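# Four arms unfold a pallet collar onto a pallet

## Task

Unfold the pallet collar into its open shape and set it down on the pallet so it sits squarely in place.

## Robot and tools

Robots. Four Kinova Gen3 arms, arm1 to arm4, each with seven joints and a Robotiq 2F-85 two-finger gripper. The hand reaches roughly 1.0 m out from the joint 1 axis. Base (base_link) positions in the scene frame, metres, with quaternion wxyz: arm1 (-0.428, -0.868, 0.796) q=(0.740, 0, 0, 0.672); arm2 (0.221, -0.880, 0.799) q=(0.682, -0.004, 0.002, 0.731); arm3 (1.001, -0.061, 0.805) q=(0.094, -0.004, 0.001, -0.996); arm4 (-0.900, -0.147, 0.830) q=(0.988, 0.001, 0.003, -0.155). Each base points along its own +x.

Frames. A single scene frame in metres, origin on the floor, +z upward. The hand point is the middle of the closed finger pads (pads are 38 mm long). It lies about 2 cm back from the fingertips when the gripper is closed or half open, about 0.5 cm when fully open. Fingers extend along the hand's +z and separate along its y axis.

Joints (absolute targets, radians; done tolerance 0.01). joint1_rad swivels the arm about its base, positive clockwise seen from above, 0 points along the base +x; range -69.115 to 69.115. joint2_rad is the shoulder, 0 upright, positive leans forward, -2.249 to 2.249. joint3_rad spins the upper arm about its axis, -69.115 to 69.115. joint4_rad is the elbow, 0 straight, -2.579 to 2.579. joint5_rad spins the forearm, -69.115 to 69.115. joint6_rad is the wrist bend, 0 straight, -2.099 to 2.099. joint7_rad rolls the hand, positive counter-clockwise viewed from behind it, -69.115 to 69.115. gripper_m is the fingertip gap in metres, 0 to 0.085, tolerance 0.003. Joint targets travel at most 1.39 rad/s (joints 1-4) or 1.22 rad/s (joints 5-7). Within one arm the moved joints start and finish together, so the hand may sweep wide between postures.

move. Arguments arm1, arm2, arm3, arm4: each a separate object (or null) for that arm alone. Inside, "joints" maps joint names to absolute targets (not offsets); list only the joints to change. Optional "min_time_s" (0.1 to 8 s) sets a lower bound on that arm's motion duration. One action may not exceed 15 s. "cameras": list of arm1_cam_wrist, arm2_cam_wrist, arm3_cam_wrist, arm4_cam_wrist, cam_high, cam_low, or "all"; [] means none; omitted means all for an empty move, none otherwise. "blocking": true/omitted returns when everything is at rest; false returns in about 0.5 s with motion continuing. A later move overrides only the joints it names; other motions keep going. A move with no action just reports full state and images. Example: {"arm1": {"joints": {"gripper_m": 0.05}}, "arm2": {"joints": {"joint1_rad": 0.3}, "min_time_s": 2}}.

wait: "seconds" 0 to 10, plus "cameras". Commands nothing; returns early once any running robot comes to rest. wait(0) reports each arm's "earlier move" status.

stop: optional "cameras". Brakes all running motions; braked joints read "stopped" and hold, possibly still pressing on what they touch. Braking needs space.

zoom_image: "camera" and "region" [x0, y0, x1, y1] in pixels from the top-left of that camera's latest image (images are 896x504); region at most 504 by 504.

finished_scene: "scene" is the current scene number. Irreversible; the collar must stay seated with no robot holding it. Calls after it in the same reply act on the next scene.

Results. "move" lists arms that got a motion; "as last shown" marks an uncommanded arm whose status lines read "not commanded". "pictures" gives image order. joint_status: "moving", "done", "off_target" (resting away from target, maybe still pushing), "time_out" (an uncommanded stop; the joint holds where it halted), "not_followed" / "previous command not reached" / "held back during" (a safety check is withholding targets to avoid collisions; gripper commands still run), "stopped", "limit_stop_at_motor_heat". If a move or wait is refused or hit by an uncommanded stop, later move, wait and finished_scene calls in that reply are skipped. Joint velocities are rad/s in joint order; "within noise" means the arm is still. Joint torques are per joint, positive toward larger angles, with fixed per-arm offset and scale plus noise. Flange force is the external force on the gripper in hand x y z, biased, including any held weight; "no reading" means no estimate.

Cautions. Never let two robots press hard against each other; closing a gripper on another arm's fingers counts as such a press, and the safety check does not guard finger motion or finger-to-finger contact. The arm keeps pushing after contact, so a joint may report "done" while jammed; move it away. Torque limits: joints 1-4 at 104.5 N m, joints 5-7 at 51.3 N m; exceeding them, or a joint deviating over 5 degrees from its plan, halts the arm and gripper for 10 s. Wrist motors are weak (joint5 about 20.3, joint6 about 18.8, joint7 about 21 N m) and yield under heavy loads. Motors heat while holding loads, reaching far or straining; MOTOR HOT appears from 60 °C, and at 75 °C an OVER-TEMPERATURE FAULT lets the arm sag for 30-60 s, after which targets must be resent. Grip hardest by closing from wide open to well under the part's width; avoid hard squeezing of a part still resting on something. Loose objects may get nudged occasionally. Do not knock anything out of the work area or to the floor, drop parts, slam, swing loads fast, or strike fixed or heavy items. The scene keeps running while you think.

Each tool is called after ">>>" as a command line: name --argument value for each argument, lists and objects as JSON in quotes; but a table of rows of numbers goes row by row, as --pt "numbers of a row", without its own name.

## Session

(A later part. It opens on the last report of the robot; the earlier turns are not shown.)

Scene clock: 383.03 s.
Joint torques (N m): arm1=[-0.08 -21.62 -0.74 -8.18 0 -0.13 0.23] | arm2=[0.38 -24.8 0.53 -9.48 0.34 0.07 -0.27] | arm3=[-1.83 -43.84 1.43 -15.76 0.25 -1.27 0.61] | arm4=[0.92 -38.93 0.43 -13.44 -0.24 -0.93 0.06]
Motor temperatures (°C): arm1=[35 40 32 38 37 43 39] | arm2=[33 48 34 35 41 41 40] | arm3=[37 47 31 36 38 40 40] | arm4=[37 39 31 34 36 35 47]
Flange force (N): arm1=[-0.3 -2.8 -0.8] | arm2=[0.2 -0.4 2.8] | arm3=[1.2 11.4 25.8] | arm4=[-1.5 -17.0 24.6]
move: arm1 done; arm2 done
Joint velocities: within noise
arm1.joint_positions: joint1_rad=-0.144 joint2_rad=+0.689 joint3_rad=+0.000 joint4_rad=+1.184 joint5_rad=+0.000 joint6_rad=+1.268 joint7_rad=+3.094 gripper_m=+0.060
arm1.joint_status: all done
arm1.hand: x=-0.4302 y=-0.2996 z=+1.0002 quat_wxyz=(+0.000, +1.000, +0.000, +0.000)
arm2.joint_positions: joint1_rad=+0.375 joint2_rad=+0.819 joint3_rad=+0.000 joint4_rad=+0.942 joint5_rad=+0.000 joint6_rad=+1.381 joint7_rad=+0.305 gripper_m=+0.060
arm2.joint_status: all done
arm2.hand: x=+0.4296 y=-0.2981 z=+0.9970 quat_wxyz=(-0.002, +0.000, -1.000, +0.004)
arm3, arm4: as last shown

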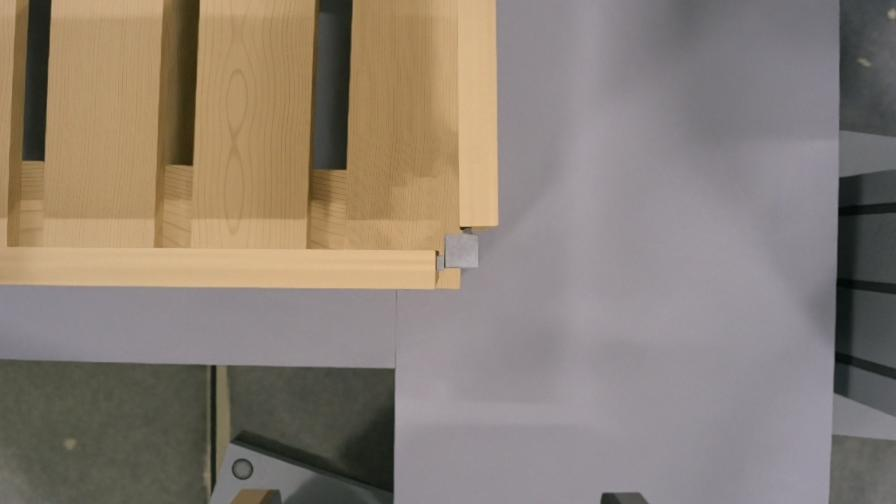

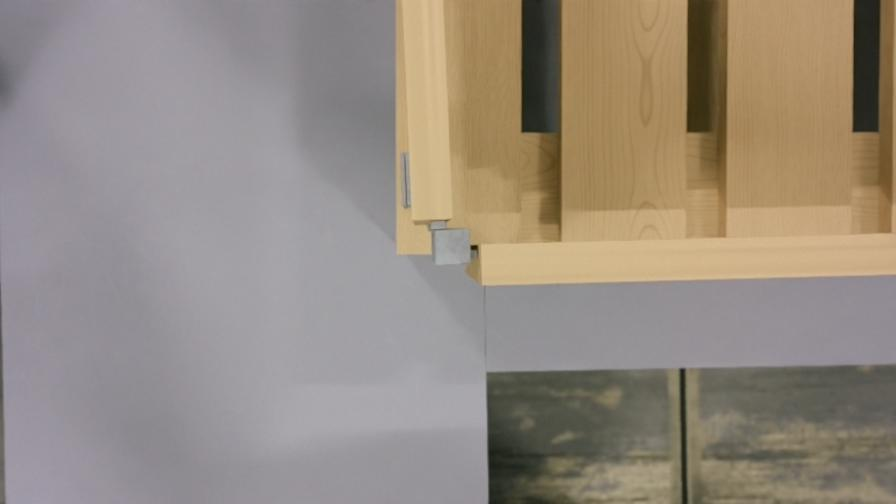

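>>> move --arm3 '{"joints":{"joint1_rad":0.1893,"joint2_rad":1.2997,"joint4_rad":1.0675,"joint6_rad":0.7744,"joint7_rad":3.1436},"min_time_s":2}' --arm4 '{"joints":{"joint1_rad":-0.6189,"joint2_rad":1.1835,"joint4_rad":1.4972,"joint6_rad":0.4609,"joint7_rad":-0.3068},"min_time_s":2}' --cameras '["arm1_cam_wrist","arm2_cam_wrist","cam_low"]'

>>> zoom_image --camera "arm1_cam_wrist" --region '[350, 150, 550, 320]'

>>> zoom_image --camera "arm2_cam_wrist" --region '[350, 100, 550, 300]'

>>> zoom_image --camera "cam_low" --region '[210, 180, 460, 360]'

>>> zoom_image --camera "cam_low" --region '[540, 200, 690, 340]'

Scene clock: 402.83 s.
Joint torques (N m): arm1=[-0.1 -21.72 -0.71 -8.33 -0.06 -0.14 0.27] | arm2=[0.3 -24.84 0.53 -9.5 0.34 0.08 -0.29] | arm3=[-1.26 -42.5 1.88 -13.33 0.39 0 0.53] | arm4=[0.57 -36.81 0.01 -10.12 -0.37 0.45 -0.03]
Motor temperatures (°C): arm1=[35 39 32 38 37 43 39] | arm2=[33 47 34 35 41 40 40] | arm3=[37 48 31 36 38 40 40] | arm4=[37 40 31 35 36 35 47]
Flange force (N): arm1=[-0.4 -2.4 -0.5] | arm2=[0.0 -0.5 2.9] | arm3=[1.2 5.9 25.9] | arm4=[-1.7 -11.2 24.4]
move: arm3 done; arm4 done
Joint velocities: within noise
arm1, arm2: as last shown
arm3.joint_positions: joint1_rad=+0.189 joint2_rad=+1.300 joint3_rad=+0.000 joint4_rad=+1.067 joint5_rad=+0.000 joint6_rad=+0.774 joint7_rad=+3.144 gripper_m=+0.019
arm3.joint_status: all done
arm3.hand: x=+0.3744 y=-0.0359 z=+0.6712 quat_wxyz=(+0.003, -0.707, -0.708, +0.003)
arm4.joint_positions: joint1_rad=-0.619 joint2_rad=+1.183 joint3_rad=+0.000 joint4_rad=+1.497 joint5_rad=+0.000 joint6_rad=+0.461 joint7_rad=-0.307 gripper_m=+0.019
arm4.joint_status: all done
arm4.hand: x=-0.3884 y=-0.0100 z=+0.6785 quat_wxyz=(+0.002, -0.707, -0.708, +0.001)

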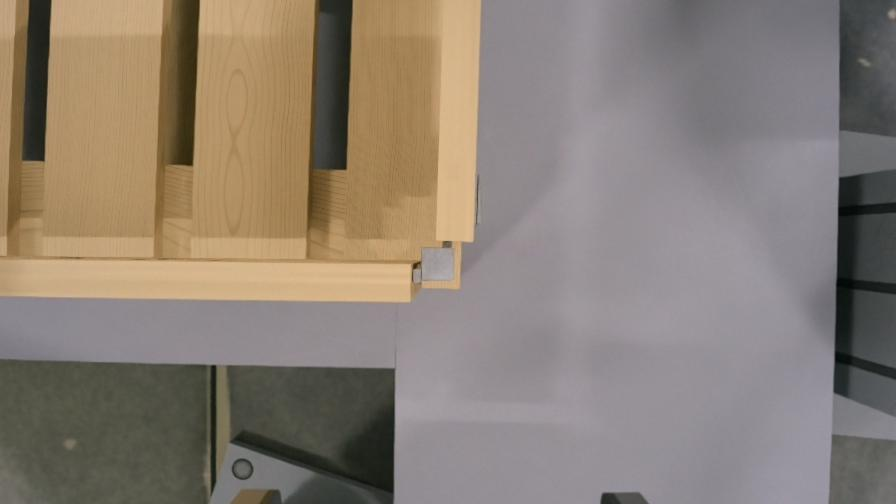

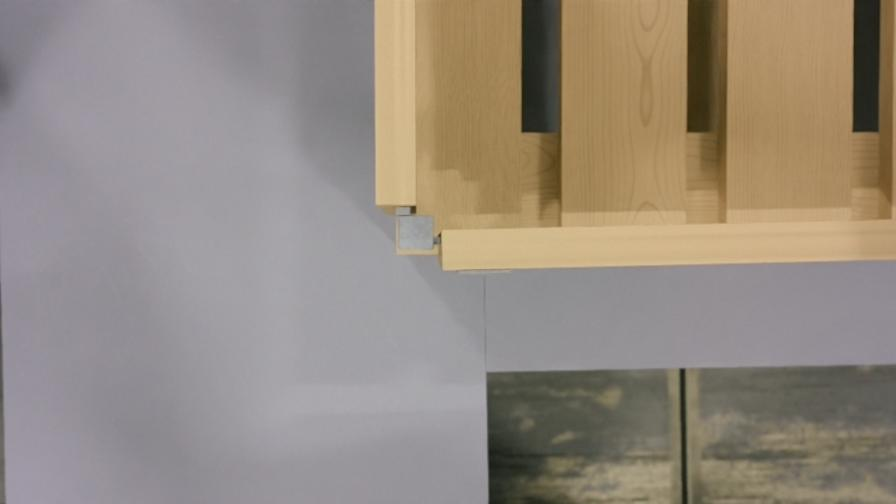

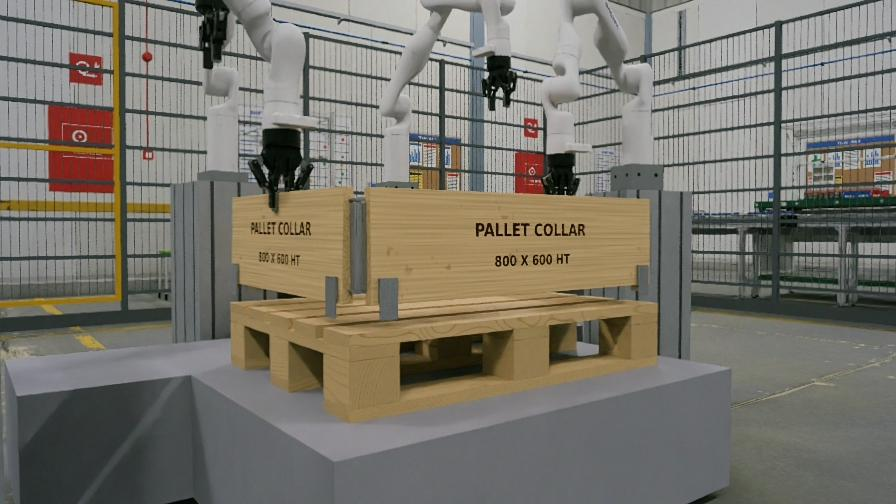

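Scaled by 2.520 from the camera's image (finer frame: 1280x720).

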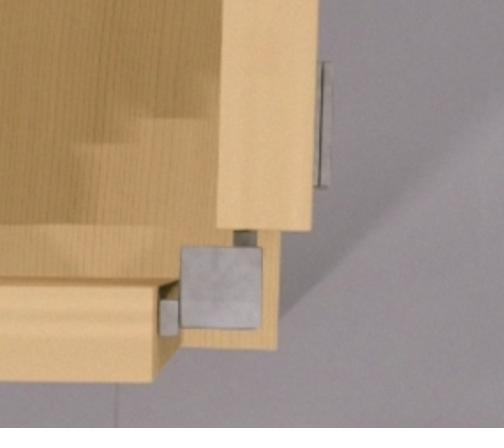

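Scaled by 2.520 from the camera's image (finer frame: 1280x720).

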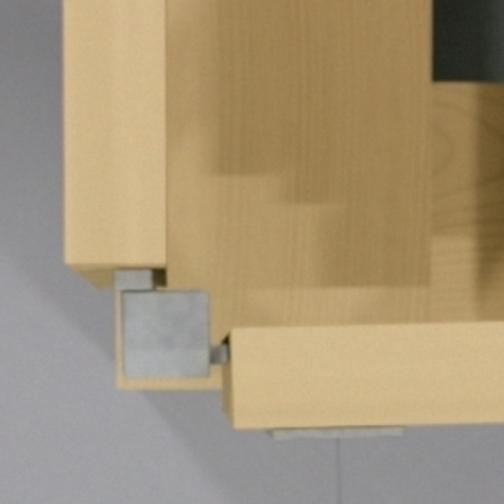

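Scaled by 2.016 from the camera's image (finer frame: 1280x720).

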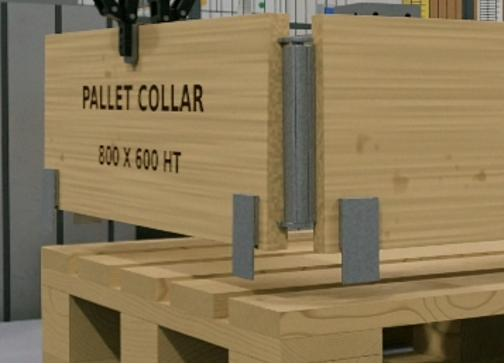

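Scaled by 3.360 from the camera's image (finer frame: 1280x720).

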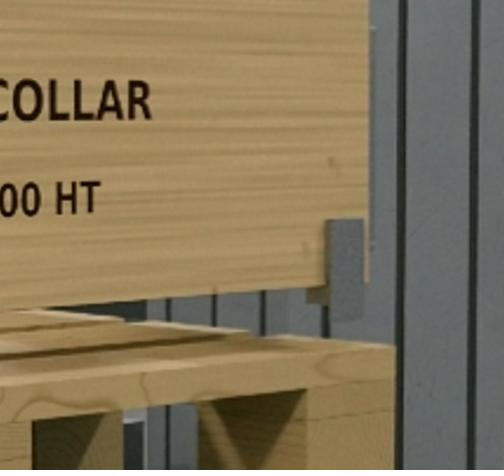

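>>> move --arm3 '{"joints":{"joint1_rad":0.1948,"joint2_rad":1.3022,"joint4_rad":1.0605,"joint6_rad":0.7789,"joint7_rad":3.13},"min_time_s":1.5}' --arm4 '{"joints":{"joint1_rad":-0.6348,"joint2_rad":1.1848,"joint4_rad":1.4924,"joint6_rad":0.4644,"joint7_rad":-0.3419},"min_time_s":1.5}' --cameras '["arm1_cam_wrist","arm2_cam_wrist","cam_low","cam_high"]'

>>> zoom_image --camera "arm1_cam_wrist" --region '[350, 150, 550, 320]'

>>> zoom_image --camera "arm2_cam_wrist" --region '[350, 100, 550, 300]'

>>> zoom_image --camera "cam_low" --region '[300, 240, 440, 360]'

>>> zoom_image --camera "cam_low" --region '[580, 240, 680, 340]'

>>> zoom_image --camera "cam_high" --region '[390, 170, 540, 330]'

Scene clock: 417.93 s.
Joint torques (N m): arm1=[0.01 -21.67 -0.81 -8.29 -0.06 -0.13 0.24] | arm2=[0.34 -24.86 0.48 -9.5 0.34 0.08 -0.29] | arm3=[-1.17 -43.03 1.92 -14.29 0.35 -0.49 0.44] | arm4=[1.13 -38.16 0.73 -11.6 -0.27 -0.42 -0.13]
Motor temperatures (°C): arm1=[35 38 32 38 37 42 39] | arm2=[33 47 34 35 41 40 40] | arm3=[37 49 31 37 38 40 40] | arm4=[37 40 31 34 36 35 47]
Flange force (N): arm1=[-0.5 -2.4 -0.5] | arm2=[0.1 -0.4 2.9] | arm3=[1.2 8.3 25.4] | arm4=[-1.8 -13.2 24.8]
move: arm3 done; arm4 done
Joint velocities: within noise
arm1, arm2: as last shown
arm3.joint_positions: joint1_rad=+0.195 joint2_rad=+1.302 joint3_rad=+0.000 joint4_rad=+1.060 joint5_rad=+0.000 joint6_rad=+0.779 joint7_rad=+3.130 gripper_m=+0.019
arm3.joint_status: all done
arm3.hand: x=+0.3733 y=-0.0324 z=+0.6711 quat_wxyz=(+0.003, -0.713, -0.701, +0.003)
arm4.joint_positions: joint1_rad=-0.635 joint2_rad=+1.185 joint3_rad=+0.000 joint4_rad=+1.492 joint5_rad=+0.000 joint6_rad=+0.464 joint7_rad=-0.342 gripper_m=+0.019
arm4.joint_status: all done
arm4.hand: x=-0.3896 y=-0.0015 z=+0.6785 quat_wxyz=(+0.002, -0.713, -0.701, +0.001)
pictures: arm1_cam_wrist, arm2_cam_wrist, cam_high, cam_low

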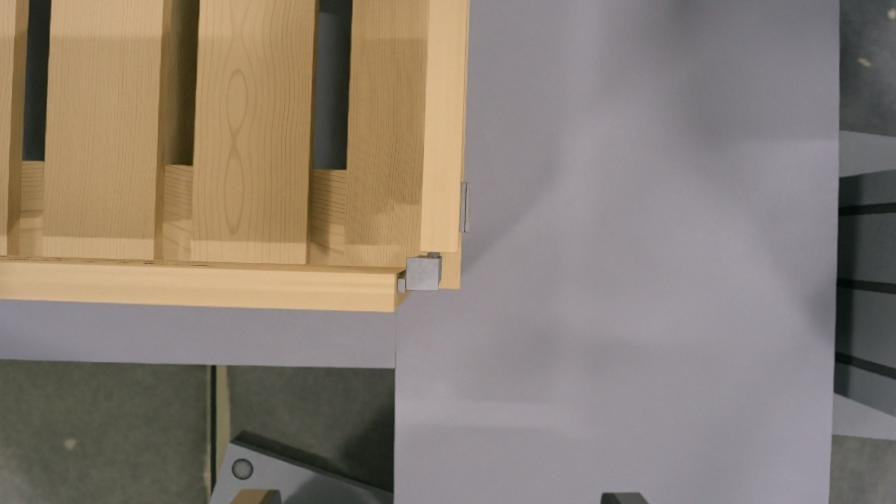

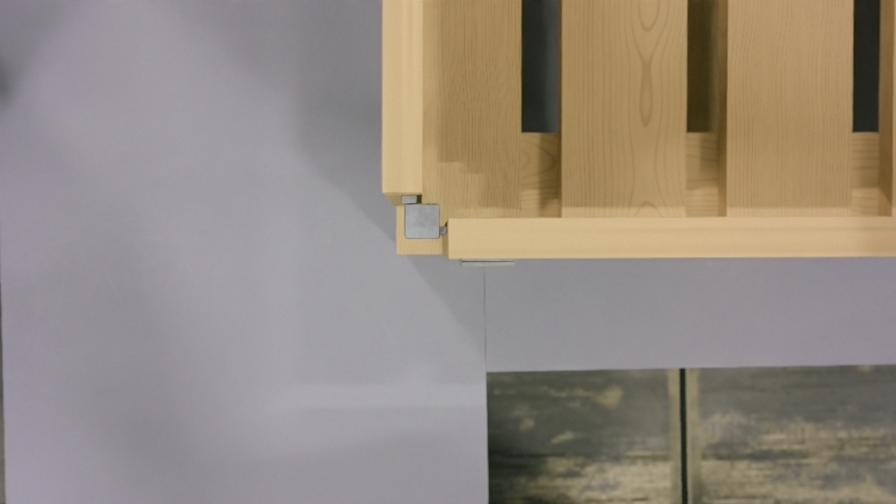

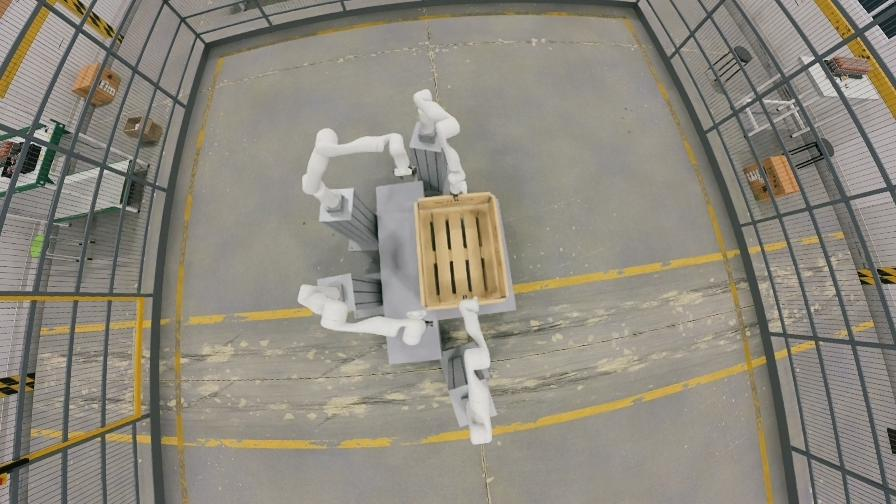

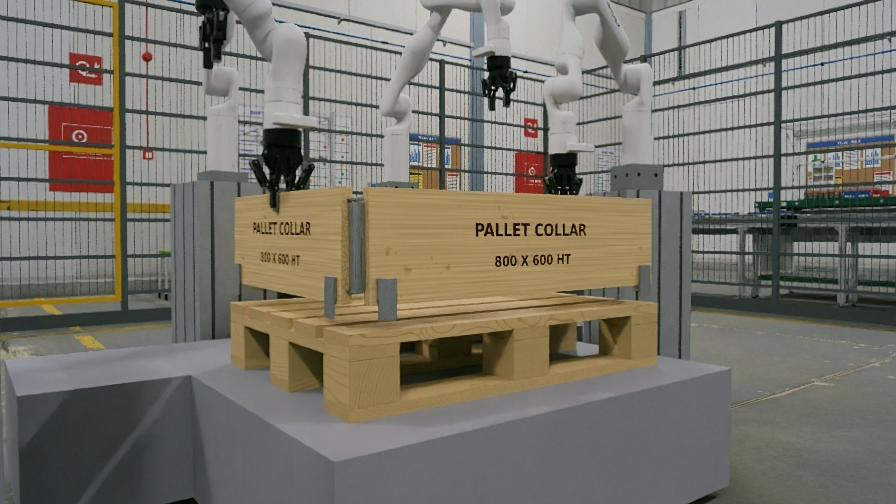

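Scaled by 2.520 from the camera's image (finer frame: 1280x720).

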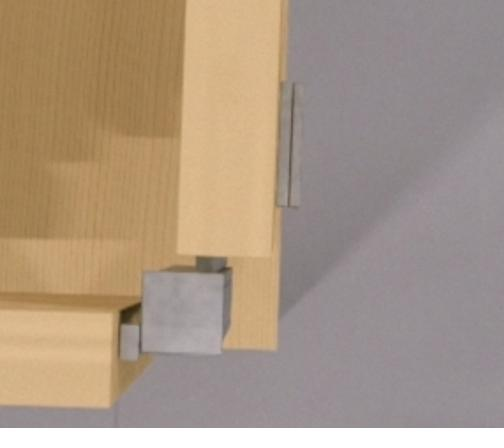

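Scaled by 2.520 from the camera's image (finer frame: 1280x720).

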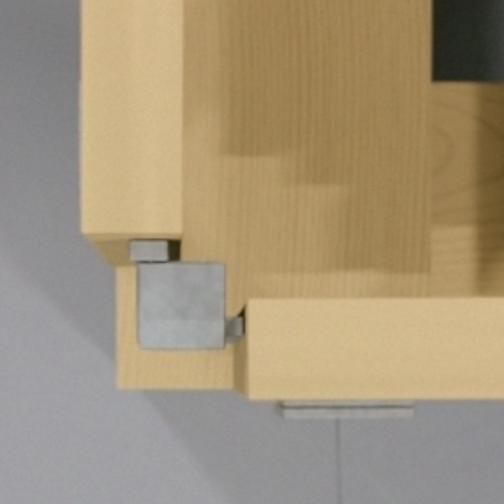

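Scaled by 3.600 from the camera's image (finer frame: 1280x720).

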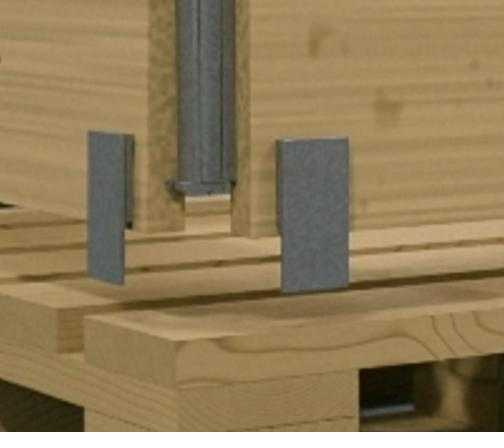

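Scaled by 5.040 from the camera's image (finer frame: 1280x720).

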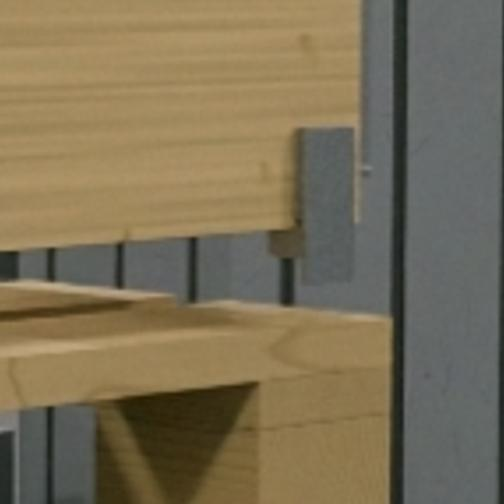

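Scaled by 3.150 from the camera's image (finer frame: 1280x720).

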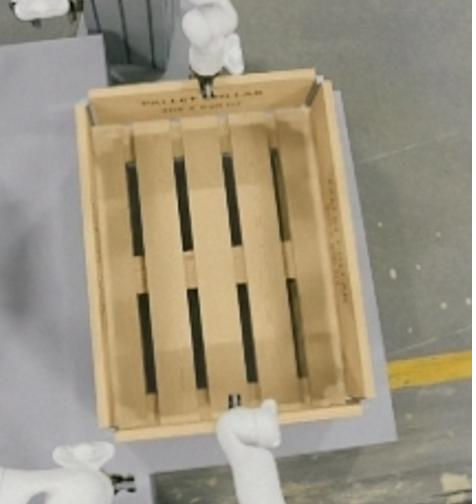

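>>> move --arm1 '{"joints":{"joint1_rad":-0.3523,"joint2_rad":0.5299,"joint4_rad":1.4742,"joint6_rad":1.1375,"joint7_rad":2.8856},"min_time_s":1.2}' --arm2 '{"joints":{"joint1_rad":0.5779,"joint2_rad":0.6272,"joint4_rad":1.3094,"joint6_rad":1.205,"joint7_rad":0.5086},"min_time_s":1.2}' --cameras '["arm1_cam_wrist","arm2_cam_wrist"]'

>>> zoom_image --camera "arm1_cam_wrist" --region '[180, 0, 400, 200]'

>>> zoom_image --camera "arm2_cam_wrist" --region '[500, 0, 720, 200]'

Scene clock: 427.20 s.
Joint torques (N m): arm1=[-0.13 -18.59 -0.84 -7.72 -0.08 -0.08 0.28] | arm2=[0.36 -21.25 0.48 -8.97 0.34 0.15 -0.27] | arm3=[-1.18 -42.91 2.03 -14.25 0.35 -0.48 0.48] | arm4=[1.12 -38.2 0.74 -11.64 -0.27 -0.39 -0.16]
Motor temperatures (°C): arm1=[35 38 32 38 37 42 39] | arm2=[33 47 34 35 41 40 40] | arm3=[37 49 31 37 38 40 40] | arm4=[37 41 31 35 36 35 47]
Flange force (N): arm1=[-0.7 -2.3 -0.6] | arm2=[0.2 -0.4 2.8] | arm3=[1.2 8.3 25.3] | arm4=[-1.9 -13.4 24.8]
move: arm1 done; arm2 done
Joint velocities: within noise
arm1.joint_positions: joint1_rad=-0.352 joint2_rad=+0.530 joint3_rad=+0.000 joint4_rad=+1.474 joint5_rad=+0.000 joint6_rad=+1.138 joint7_rad=+2.886 gripper_m=+0.060
arm1.joint_status: all done
arm1.hand: x=-0.5302 y=-0.3796 z=+1.0001 quat_wxyz=(+0.000, +1.000, +0.000, +0.000)
arm2.joint_positions: joint1_rad=+0.578 joint2_rad=+0.627 joint3_rad=+0.000 joint4_rad=+1.309 joint5_rad=+0.000 joint6_rad=+1.205 joint7_rad=+0.509 gripper_m=+0.060
arm2.joint_status: all done
arm2.hand: x=+0.5056 y=-0.4182 z=+0.9984 quat_wxyz=(-0.002, +0.000, -1.000, +0.004)
arm3, arm4: as last shown

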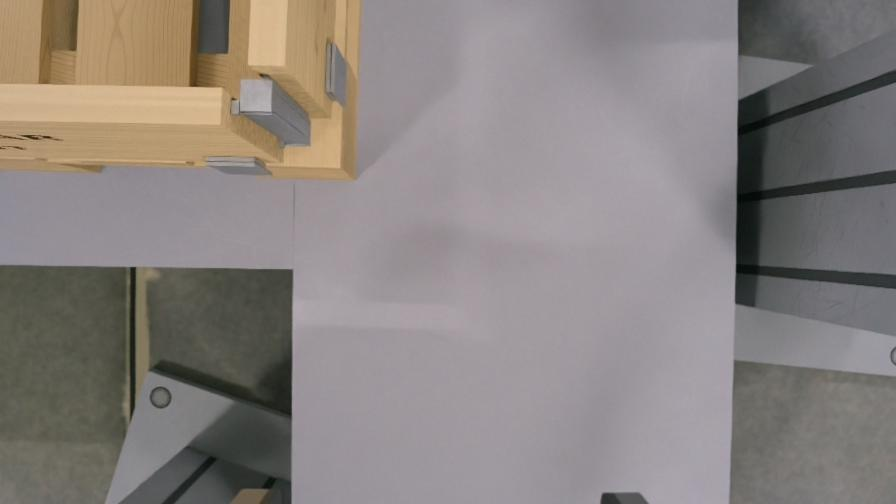

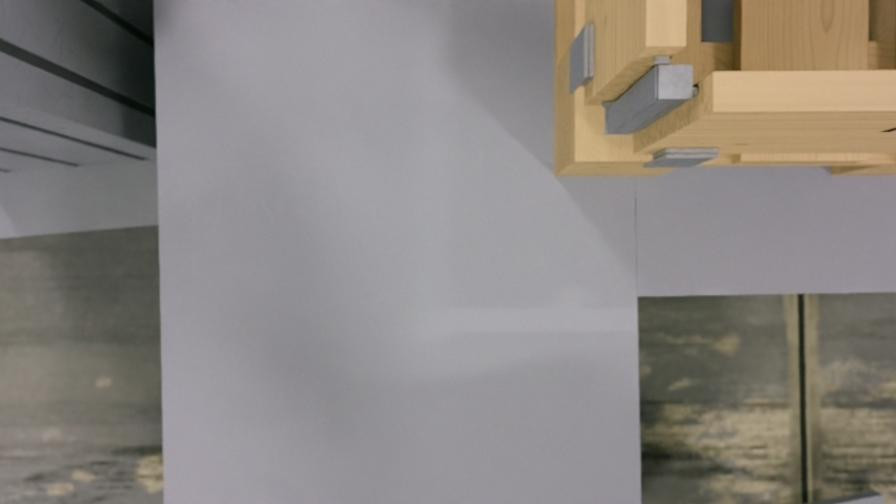

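Scaled by 2.291 from the camera's image (finer frame: 1280x720).

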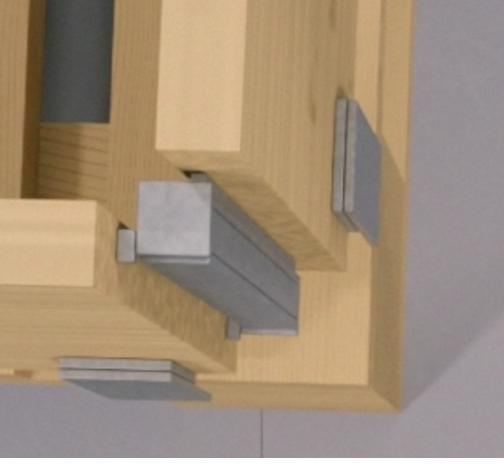

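Scaled by 2.291 from the camera's image (finer frame: 1280x720).

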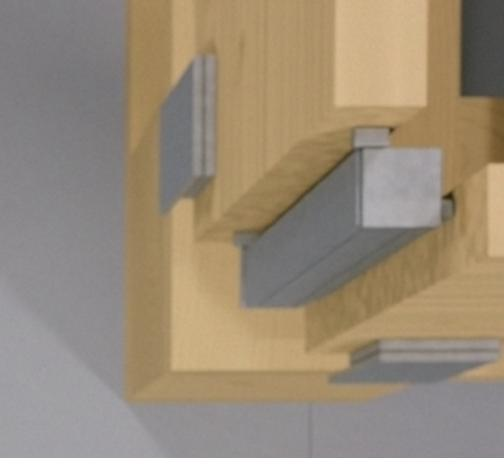

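>>> move --arm3 '{"joints":{"joint1_rad":0.1946,"joint2_rad":1.3139,"joint4_rad":1.0638,"joint6_rad":0.7639,"joint7_rad":3.1297},"min_time_s":1.5}' --arm4 '{"joints":{"joint1_rad":-0.6282,"joint2_rad":1.2023,"joint4_rad":1.4839,"joint6_rad":0.4554,"joint7_rad":-0.3353},"min_time_s":1.5}' --cameras '["arm1_cam_wrist","arm2_cam_wrist","cam_low"]'

>>> zoom_image --camera "arm1_cam_wrist" --region '[180, 0, 400, 200]'

>>> zoom_image --camera "arm2_cam_wrist" --region '[500, 0, 720, 200]'

>>> zoom_image --camera "cam_low" --region '[300, 250, 440, 370]'

>>> zoom_image --camera "cam_low" --region '[580, 240, 680, 340]'

>>> zoom_image --camera "cam_low" --region '[220, 240, 340, 340]'

Scene clock: 435.57 s.
Joint torques (N m): arm1=[-0.09 -18.49 -0.85 -7.67 -0.07 -0.05 0.27] | arm2=[0.34 -21.31 0.54 -8.98 0.36 0.15 -0.26] | arm3=[-1.1 -41.79 2.2 -12.61 0.57 0.39 0.59] | arm4=[0.86 -37.06 0.35 -9.71 -0.55 0.45 -0.34]
Motor temperatures (°C): arm1=[35 37 32 38 37 42 39] | arm2=[33 47 34 35 41 40 40] | arm3=[37 49 31 37 38 40 40] | arm4=[37 41 31 35 36 35 47]
Flange force (N): arm1=[-0.8 -2.2 -0.7] | arm2=[0.2 -0.4 2.9] | arm3=[0.9 5.4 25.4] | arm4=[-1.6 -9.8 24.8]
move: arm3 done; arm4 done
Joint velocities: within noise
arm1, arm2: as last shown
arm3.joint_positions: joint1_rad=+0.195 joint2_rad=+1.314 joint3_rad=+0.000 joint4_rad=+1.064 joint5_rad=+0.000 joint6_rad=+0.764 joint7_rad=+3.130 gripper_m=+0.019
arm3.joint_status: all done
arm3.hand: x=+0.3753 y=-0.0325 z=+0.6631 quat_wxyz=(+0.003, -0.713, -0.701, +0.003)
arm4.joint_positions: joint1_rad=-0.628 joint2_rad=+1.202 joint3_rad=+0.000 joint4_rad=+1.484 joint5_rad=+0.000 joint6_rad=+0.455 joint7_rad=-0.335 gripper_m=+0.019
arm4.joint_status: all done
arm4.hand: x=-0.3885 y=-0.0048 z=+0.6704 quat_wxyz=(+0.002, -0.713, -0.701, +0.001)

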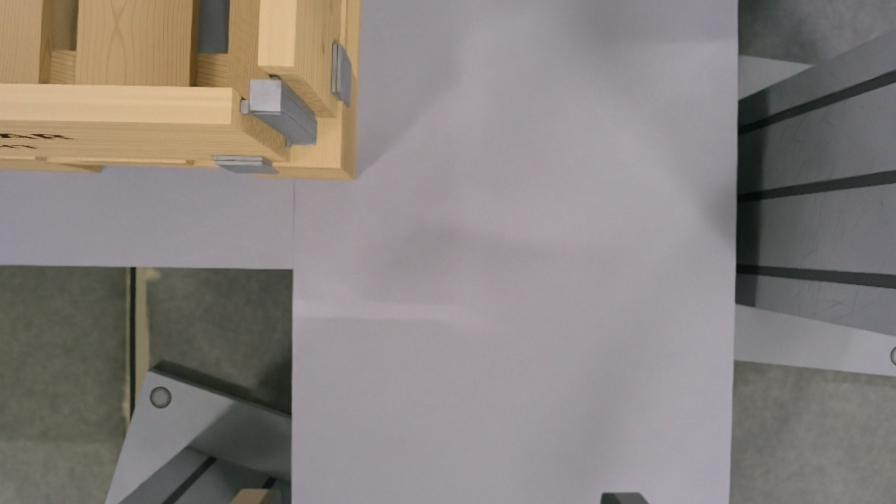

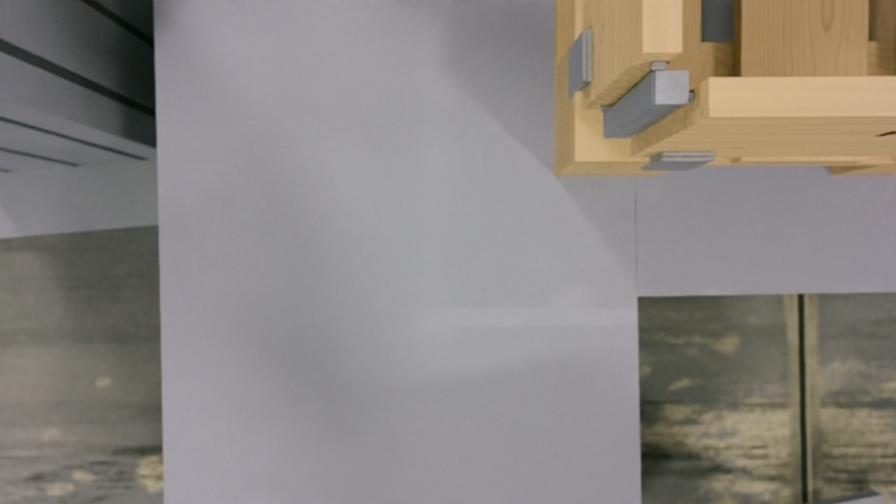

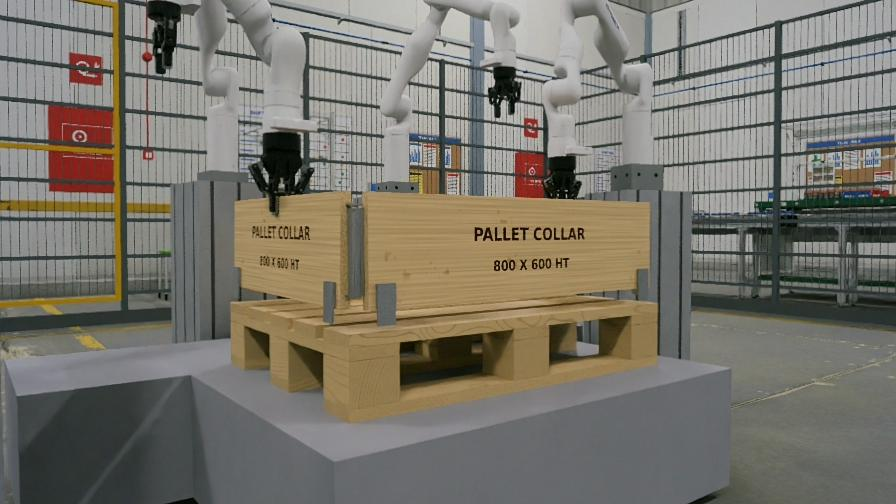

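Scaled by 2.291 from the camera's image (finer frame: 1280x720).

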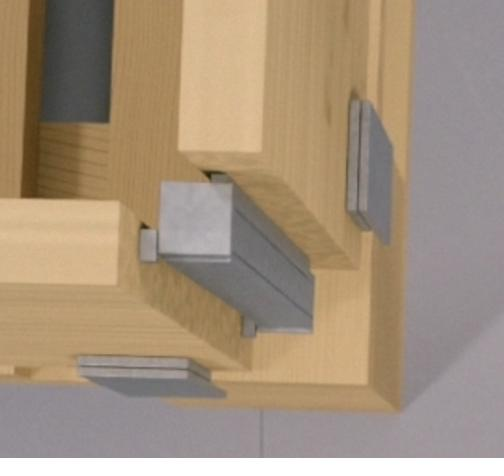

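Scaled by 2.291 from the camera's image (finer frame: 1280x720).

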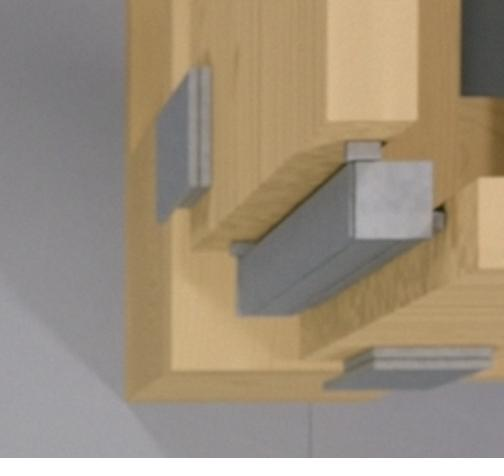

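Scaled by 3.600 from the camera's image (finer frame: 1280x720).

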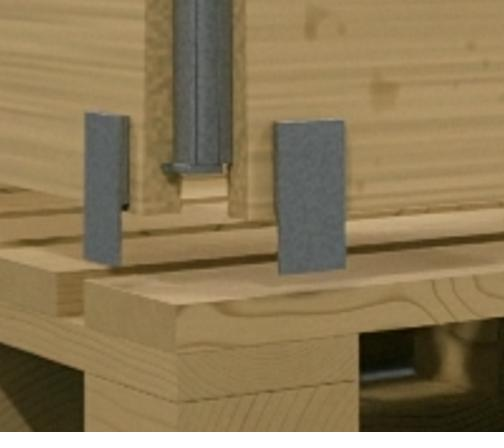

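Scaled by 5.040 from the camera's image (finer frame: 1280x720).

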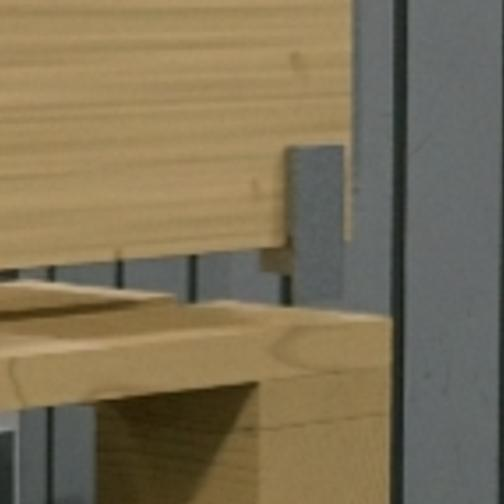

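Scaled by 4.200 from the camera's image (finer frame: 1280x720).

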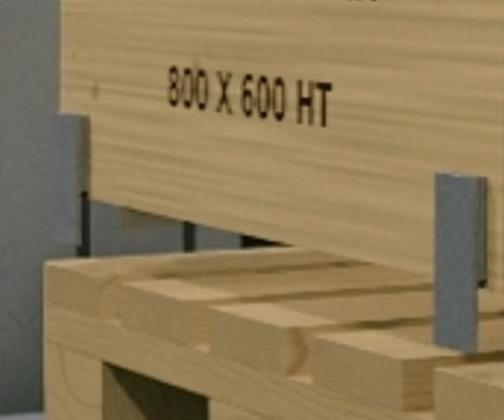

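>>> zoom_image --camera "arm1_cam_wrist" --region '[0, 70, 130, 190]'

>>> zoom_image --camera "arm1_cam_wrist" --region '[130, 70, 260, 190]'

>>> zoom_image --camera "arm1_cam_wrist" --region '[250, 70, 380, 190]'

>>> zoom_image --camera "arm2_cam_wrist" --region '[640, 70, 770, 190]'

>>> zoom_image --camera "arm2_cam_wrist" --region '[766, 70, 896, 190]'

Scaled by 3.877 from the camera's image (finer frame: 1280x720).

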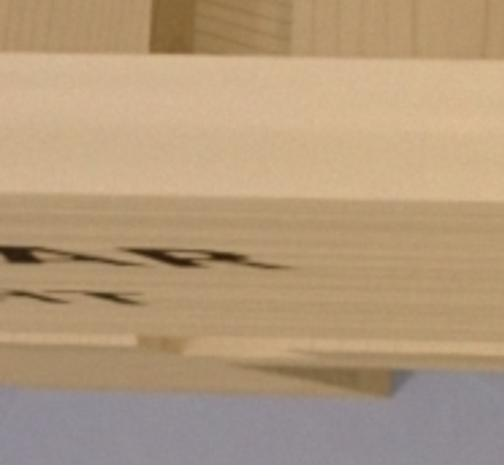

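Scaled by 3.877 from the camera's image (finer frame: 1280x720).

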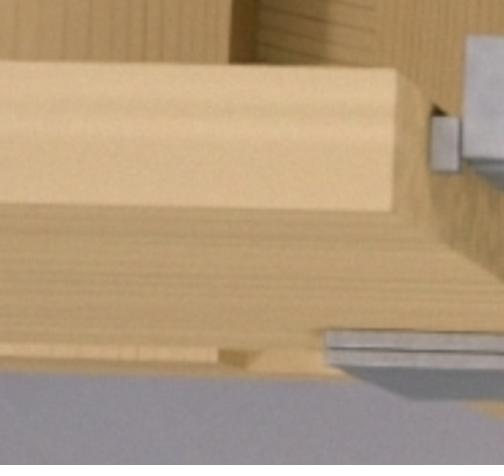

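Scaled by 3.877 from the camera's image (finer frame: 1280x720).

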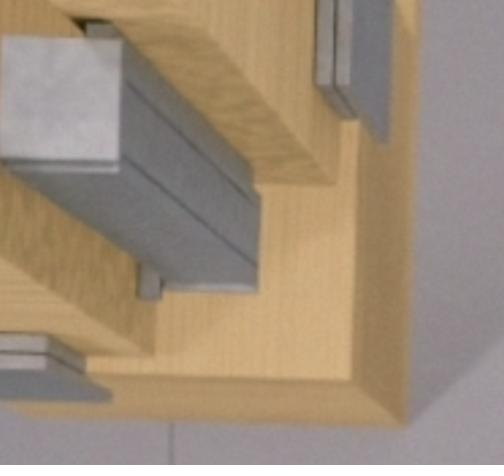

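Scaled by 3.877 from the camera's image (finer frame: 1280x720).

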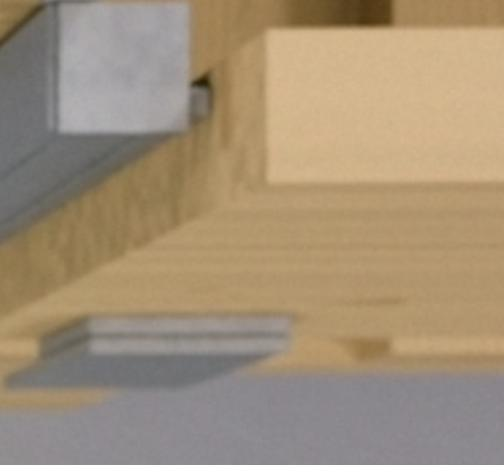

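Scaled by 3.877 from the camera's image (finer frame: 1280x720).

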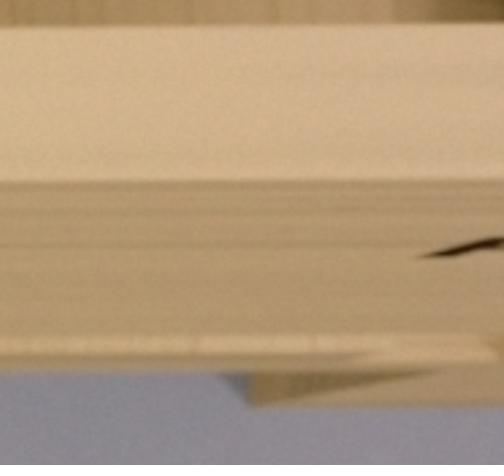

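>>> move --arm3 '{"joints":{"joint1_rad":0.1946,"joint2_rad":1.3197,"joint4_rad":1.0655,"joint6_rad":0.7564,"joint7_rad":3.1257},"min_time_s":1}' --arm4 '{"joints":{"joint1_rad":-0.6275,"joint2_rad":1.2118,"joint4_rad":1.4758,"joint6_rad":0.454,"joint7_rad":-0.3387},"min_time_s":1}' --cameras '["arm1_cam_wrist","arm2_cam_wrist","cam_low"]'

>>> zoom_image --camera "arm1_cam_wrist" --region '[200, 0, 400, 200]'

>>> zoom_image --camera "arm2_cam_wrist" --region '[520, 0, 720, 200]'

>>> zoom_image --camera "cam_low" --region '[310, 280, 430, 360]'

>>> zoom_image --camera "cam_low" --region '[600, 250, 680, 330]'

>>> zoom_image --camera "cam_low" --region '[220, 250, 300, 330]'

Scene clock: 444.97 s.
Joint torques (N m): arm1=[-0.07 -18.64 -0.86 -7.79 -0.09 -0.08 0.27] | arm2=[0.32 -21.27 0.46 -8.99 0.35 0.15 -0.27] | arm3=[-0.91 -41.57 2.14 -12.46 0.33 0.36 0.33] | arm4=[0.64 -37.17 0.29 -9.69 -0.31 0.42 -0.09]
Motor temperatures (°C): arm1=[35 37 32 38 37 42 39] | arm2=[33 46 34 35 41 40 40] | arm3=[37 49 31 37 38 40 40] | arm4=[37 41 31 35 36 35 47]
Flange force (N): arm1=[-0.8 -2.1 -0.4] | arm2=[0.2 -0.5 2.9] | arm3=[1.1 5.3 25.1] | arm4=[-1.6 -9.8 24.8]
move: arm3 done; arm4 done
Joint velocities: within noise
arm1, arm2: as last shown
arm3.joint_positions: joint1_rad=+0.195 joint2_rad=+1.320 joint3_rad=+0.000 joint4_rad=+1.066 joint5_rad=+0.000 joint6_rad=+0.756 joint7_rad=+3.126 gripper_m=+0.019
arm3.joint_status: all done
arm3.hand: x=+0.3764 y=-0.0325 z=+0.6591 quat_wxyz=(+0.003, -0.715, -0.699, +0.003)
arm4.joint_positions: joint1_rad=-0.627 joint2_rad=+1.212 joint3_rad=+0.000 joint4_rad=+1.476 joint5_rad=+0.000 joint6_rad=+0.454 joint7_rad=-0.339 gripper_m=+0.019
arm4.joint_status: all done
arm4.hand: x=-0.3874 y=-0.0048 z=+0.6665 quat_wxyz=(+0.002, -0.715, -0.699, +0.001)

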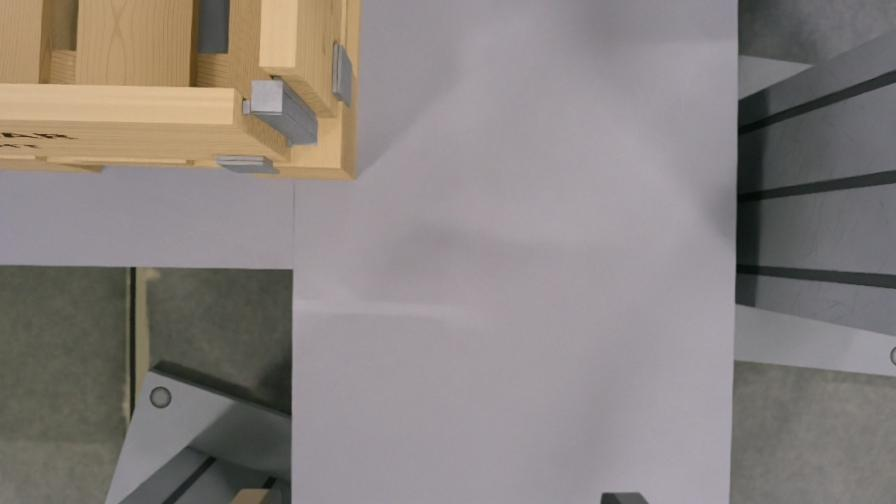

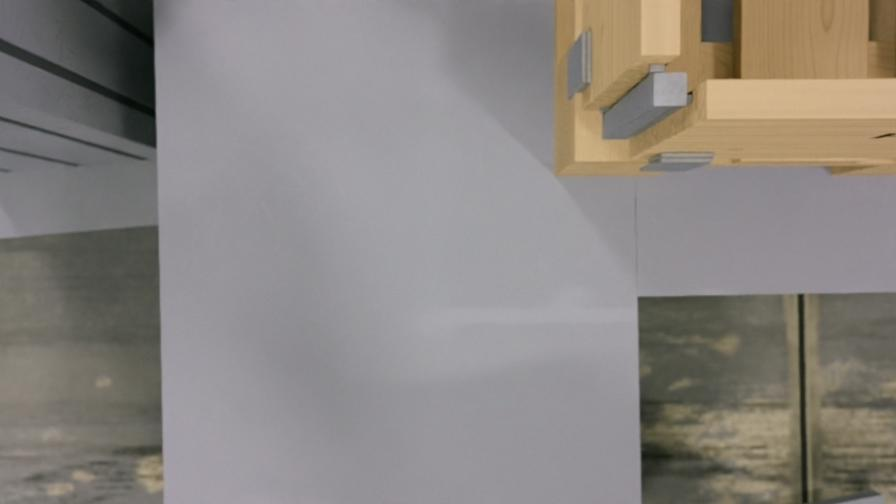

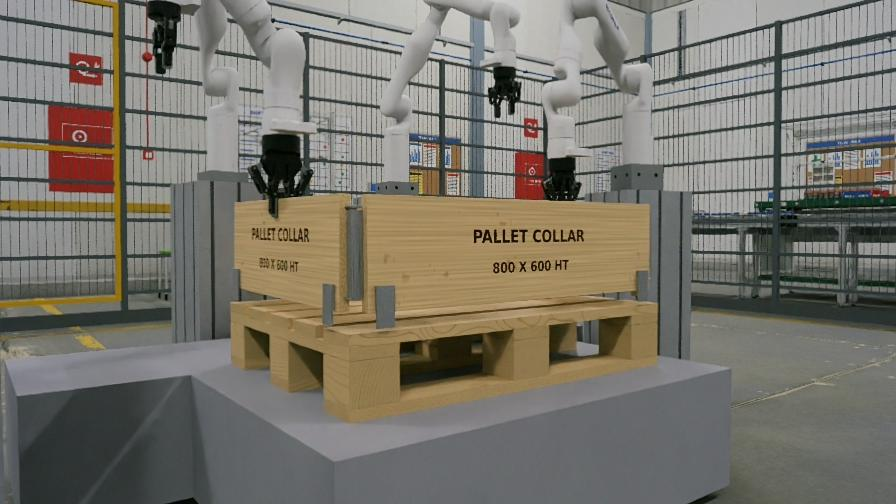

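Scaled by 2.520 from the camera's image (finer frame: 1280x720).

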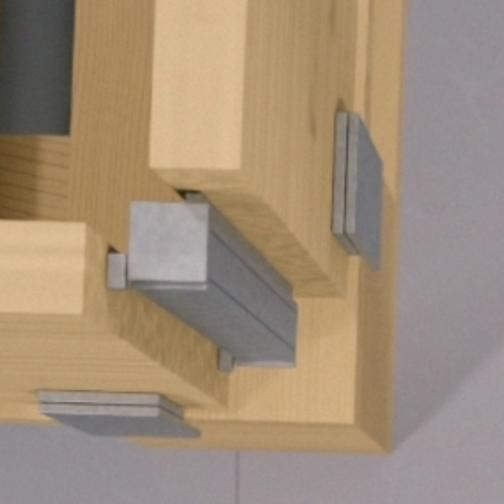

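Scaled by 2.520 from the camera's image (finer frame: 1280x720).

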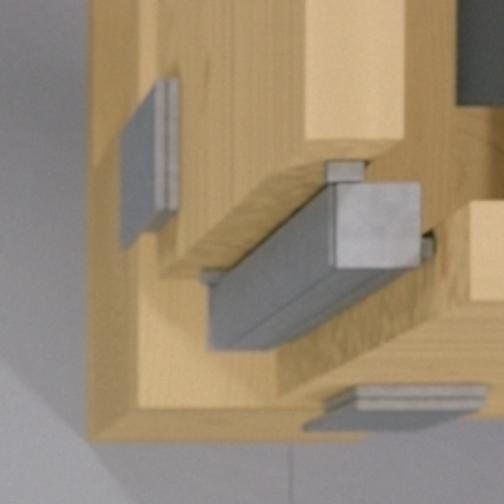

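Scaled by 4.200 from the camera's image (finer frame: 1280x720).

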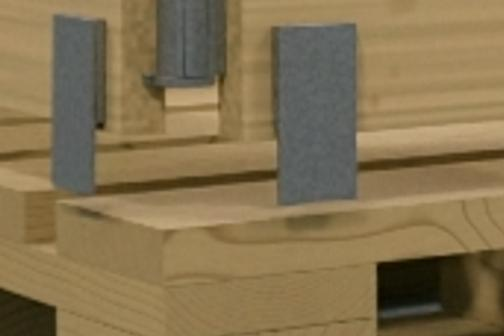

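Scaled by 6.300 from the camera's image (finer frame: 1280x720).

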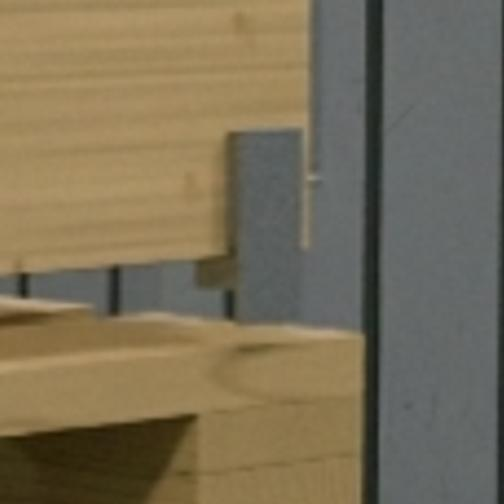

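Scaled by 6.300 from the camera's image (finer frame: 1280x720).

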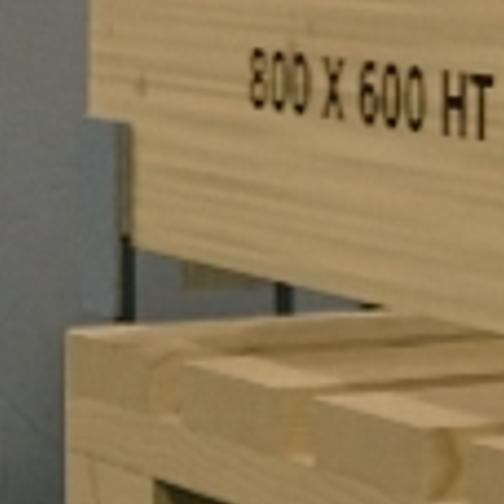

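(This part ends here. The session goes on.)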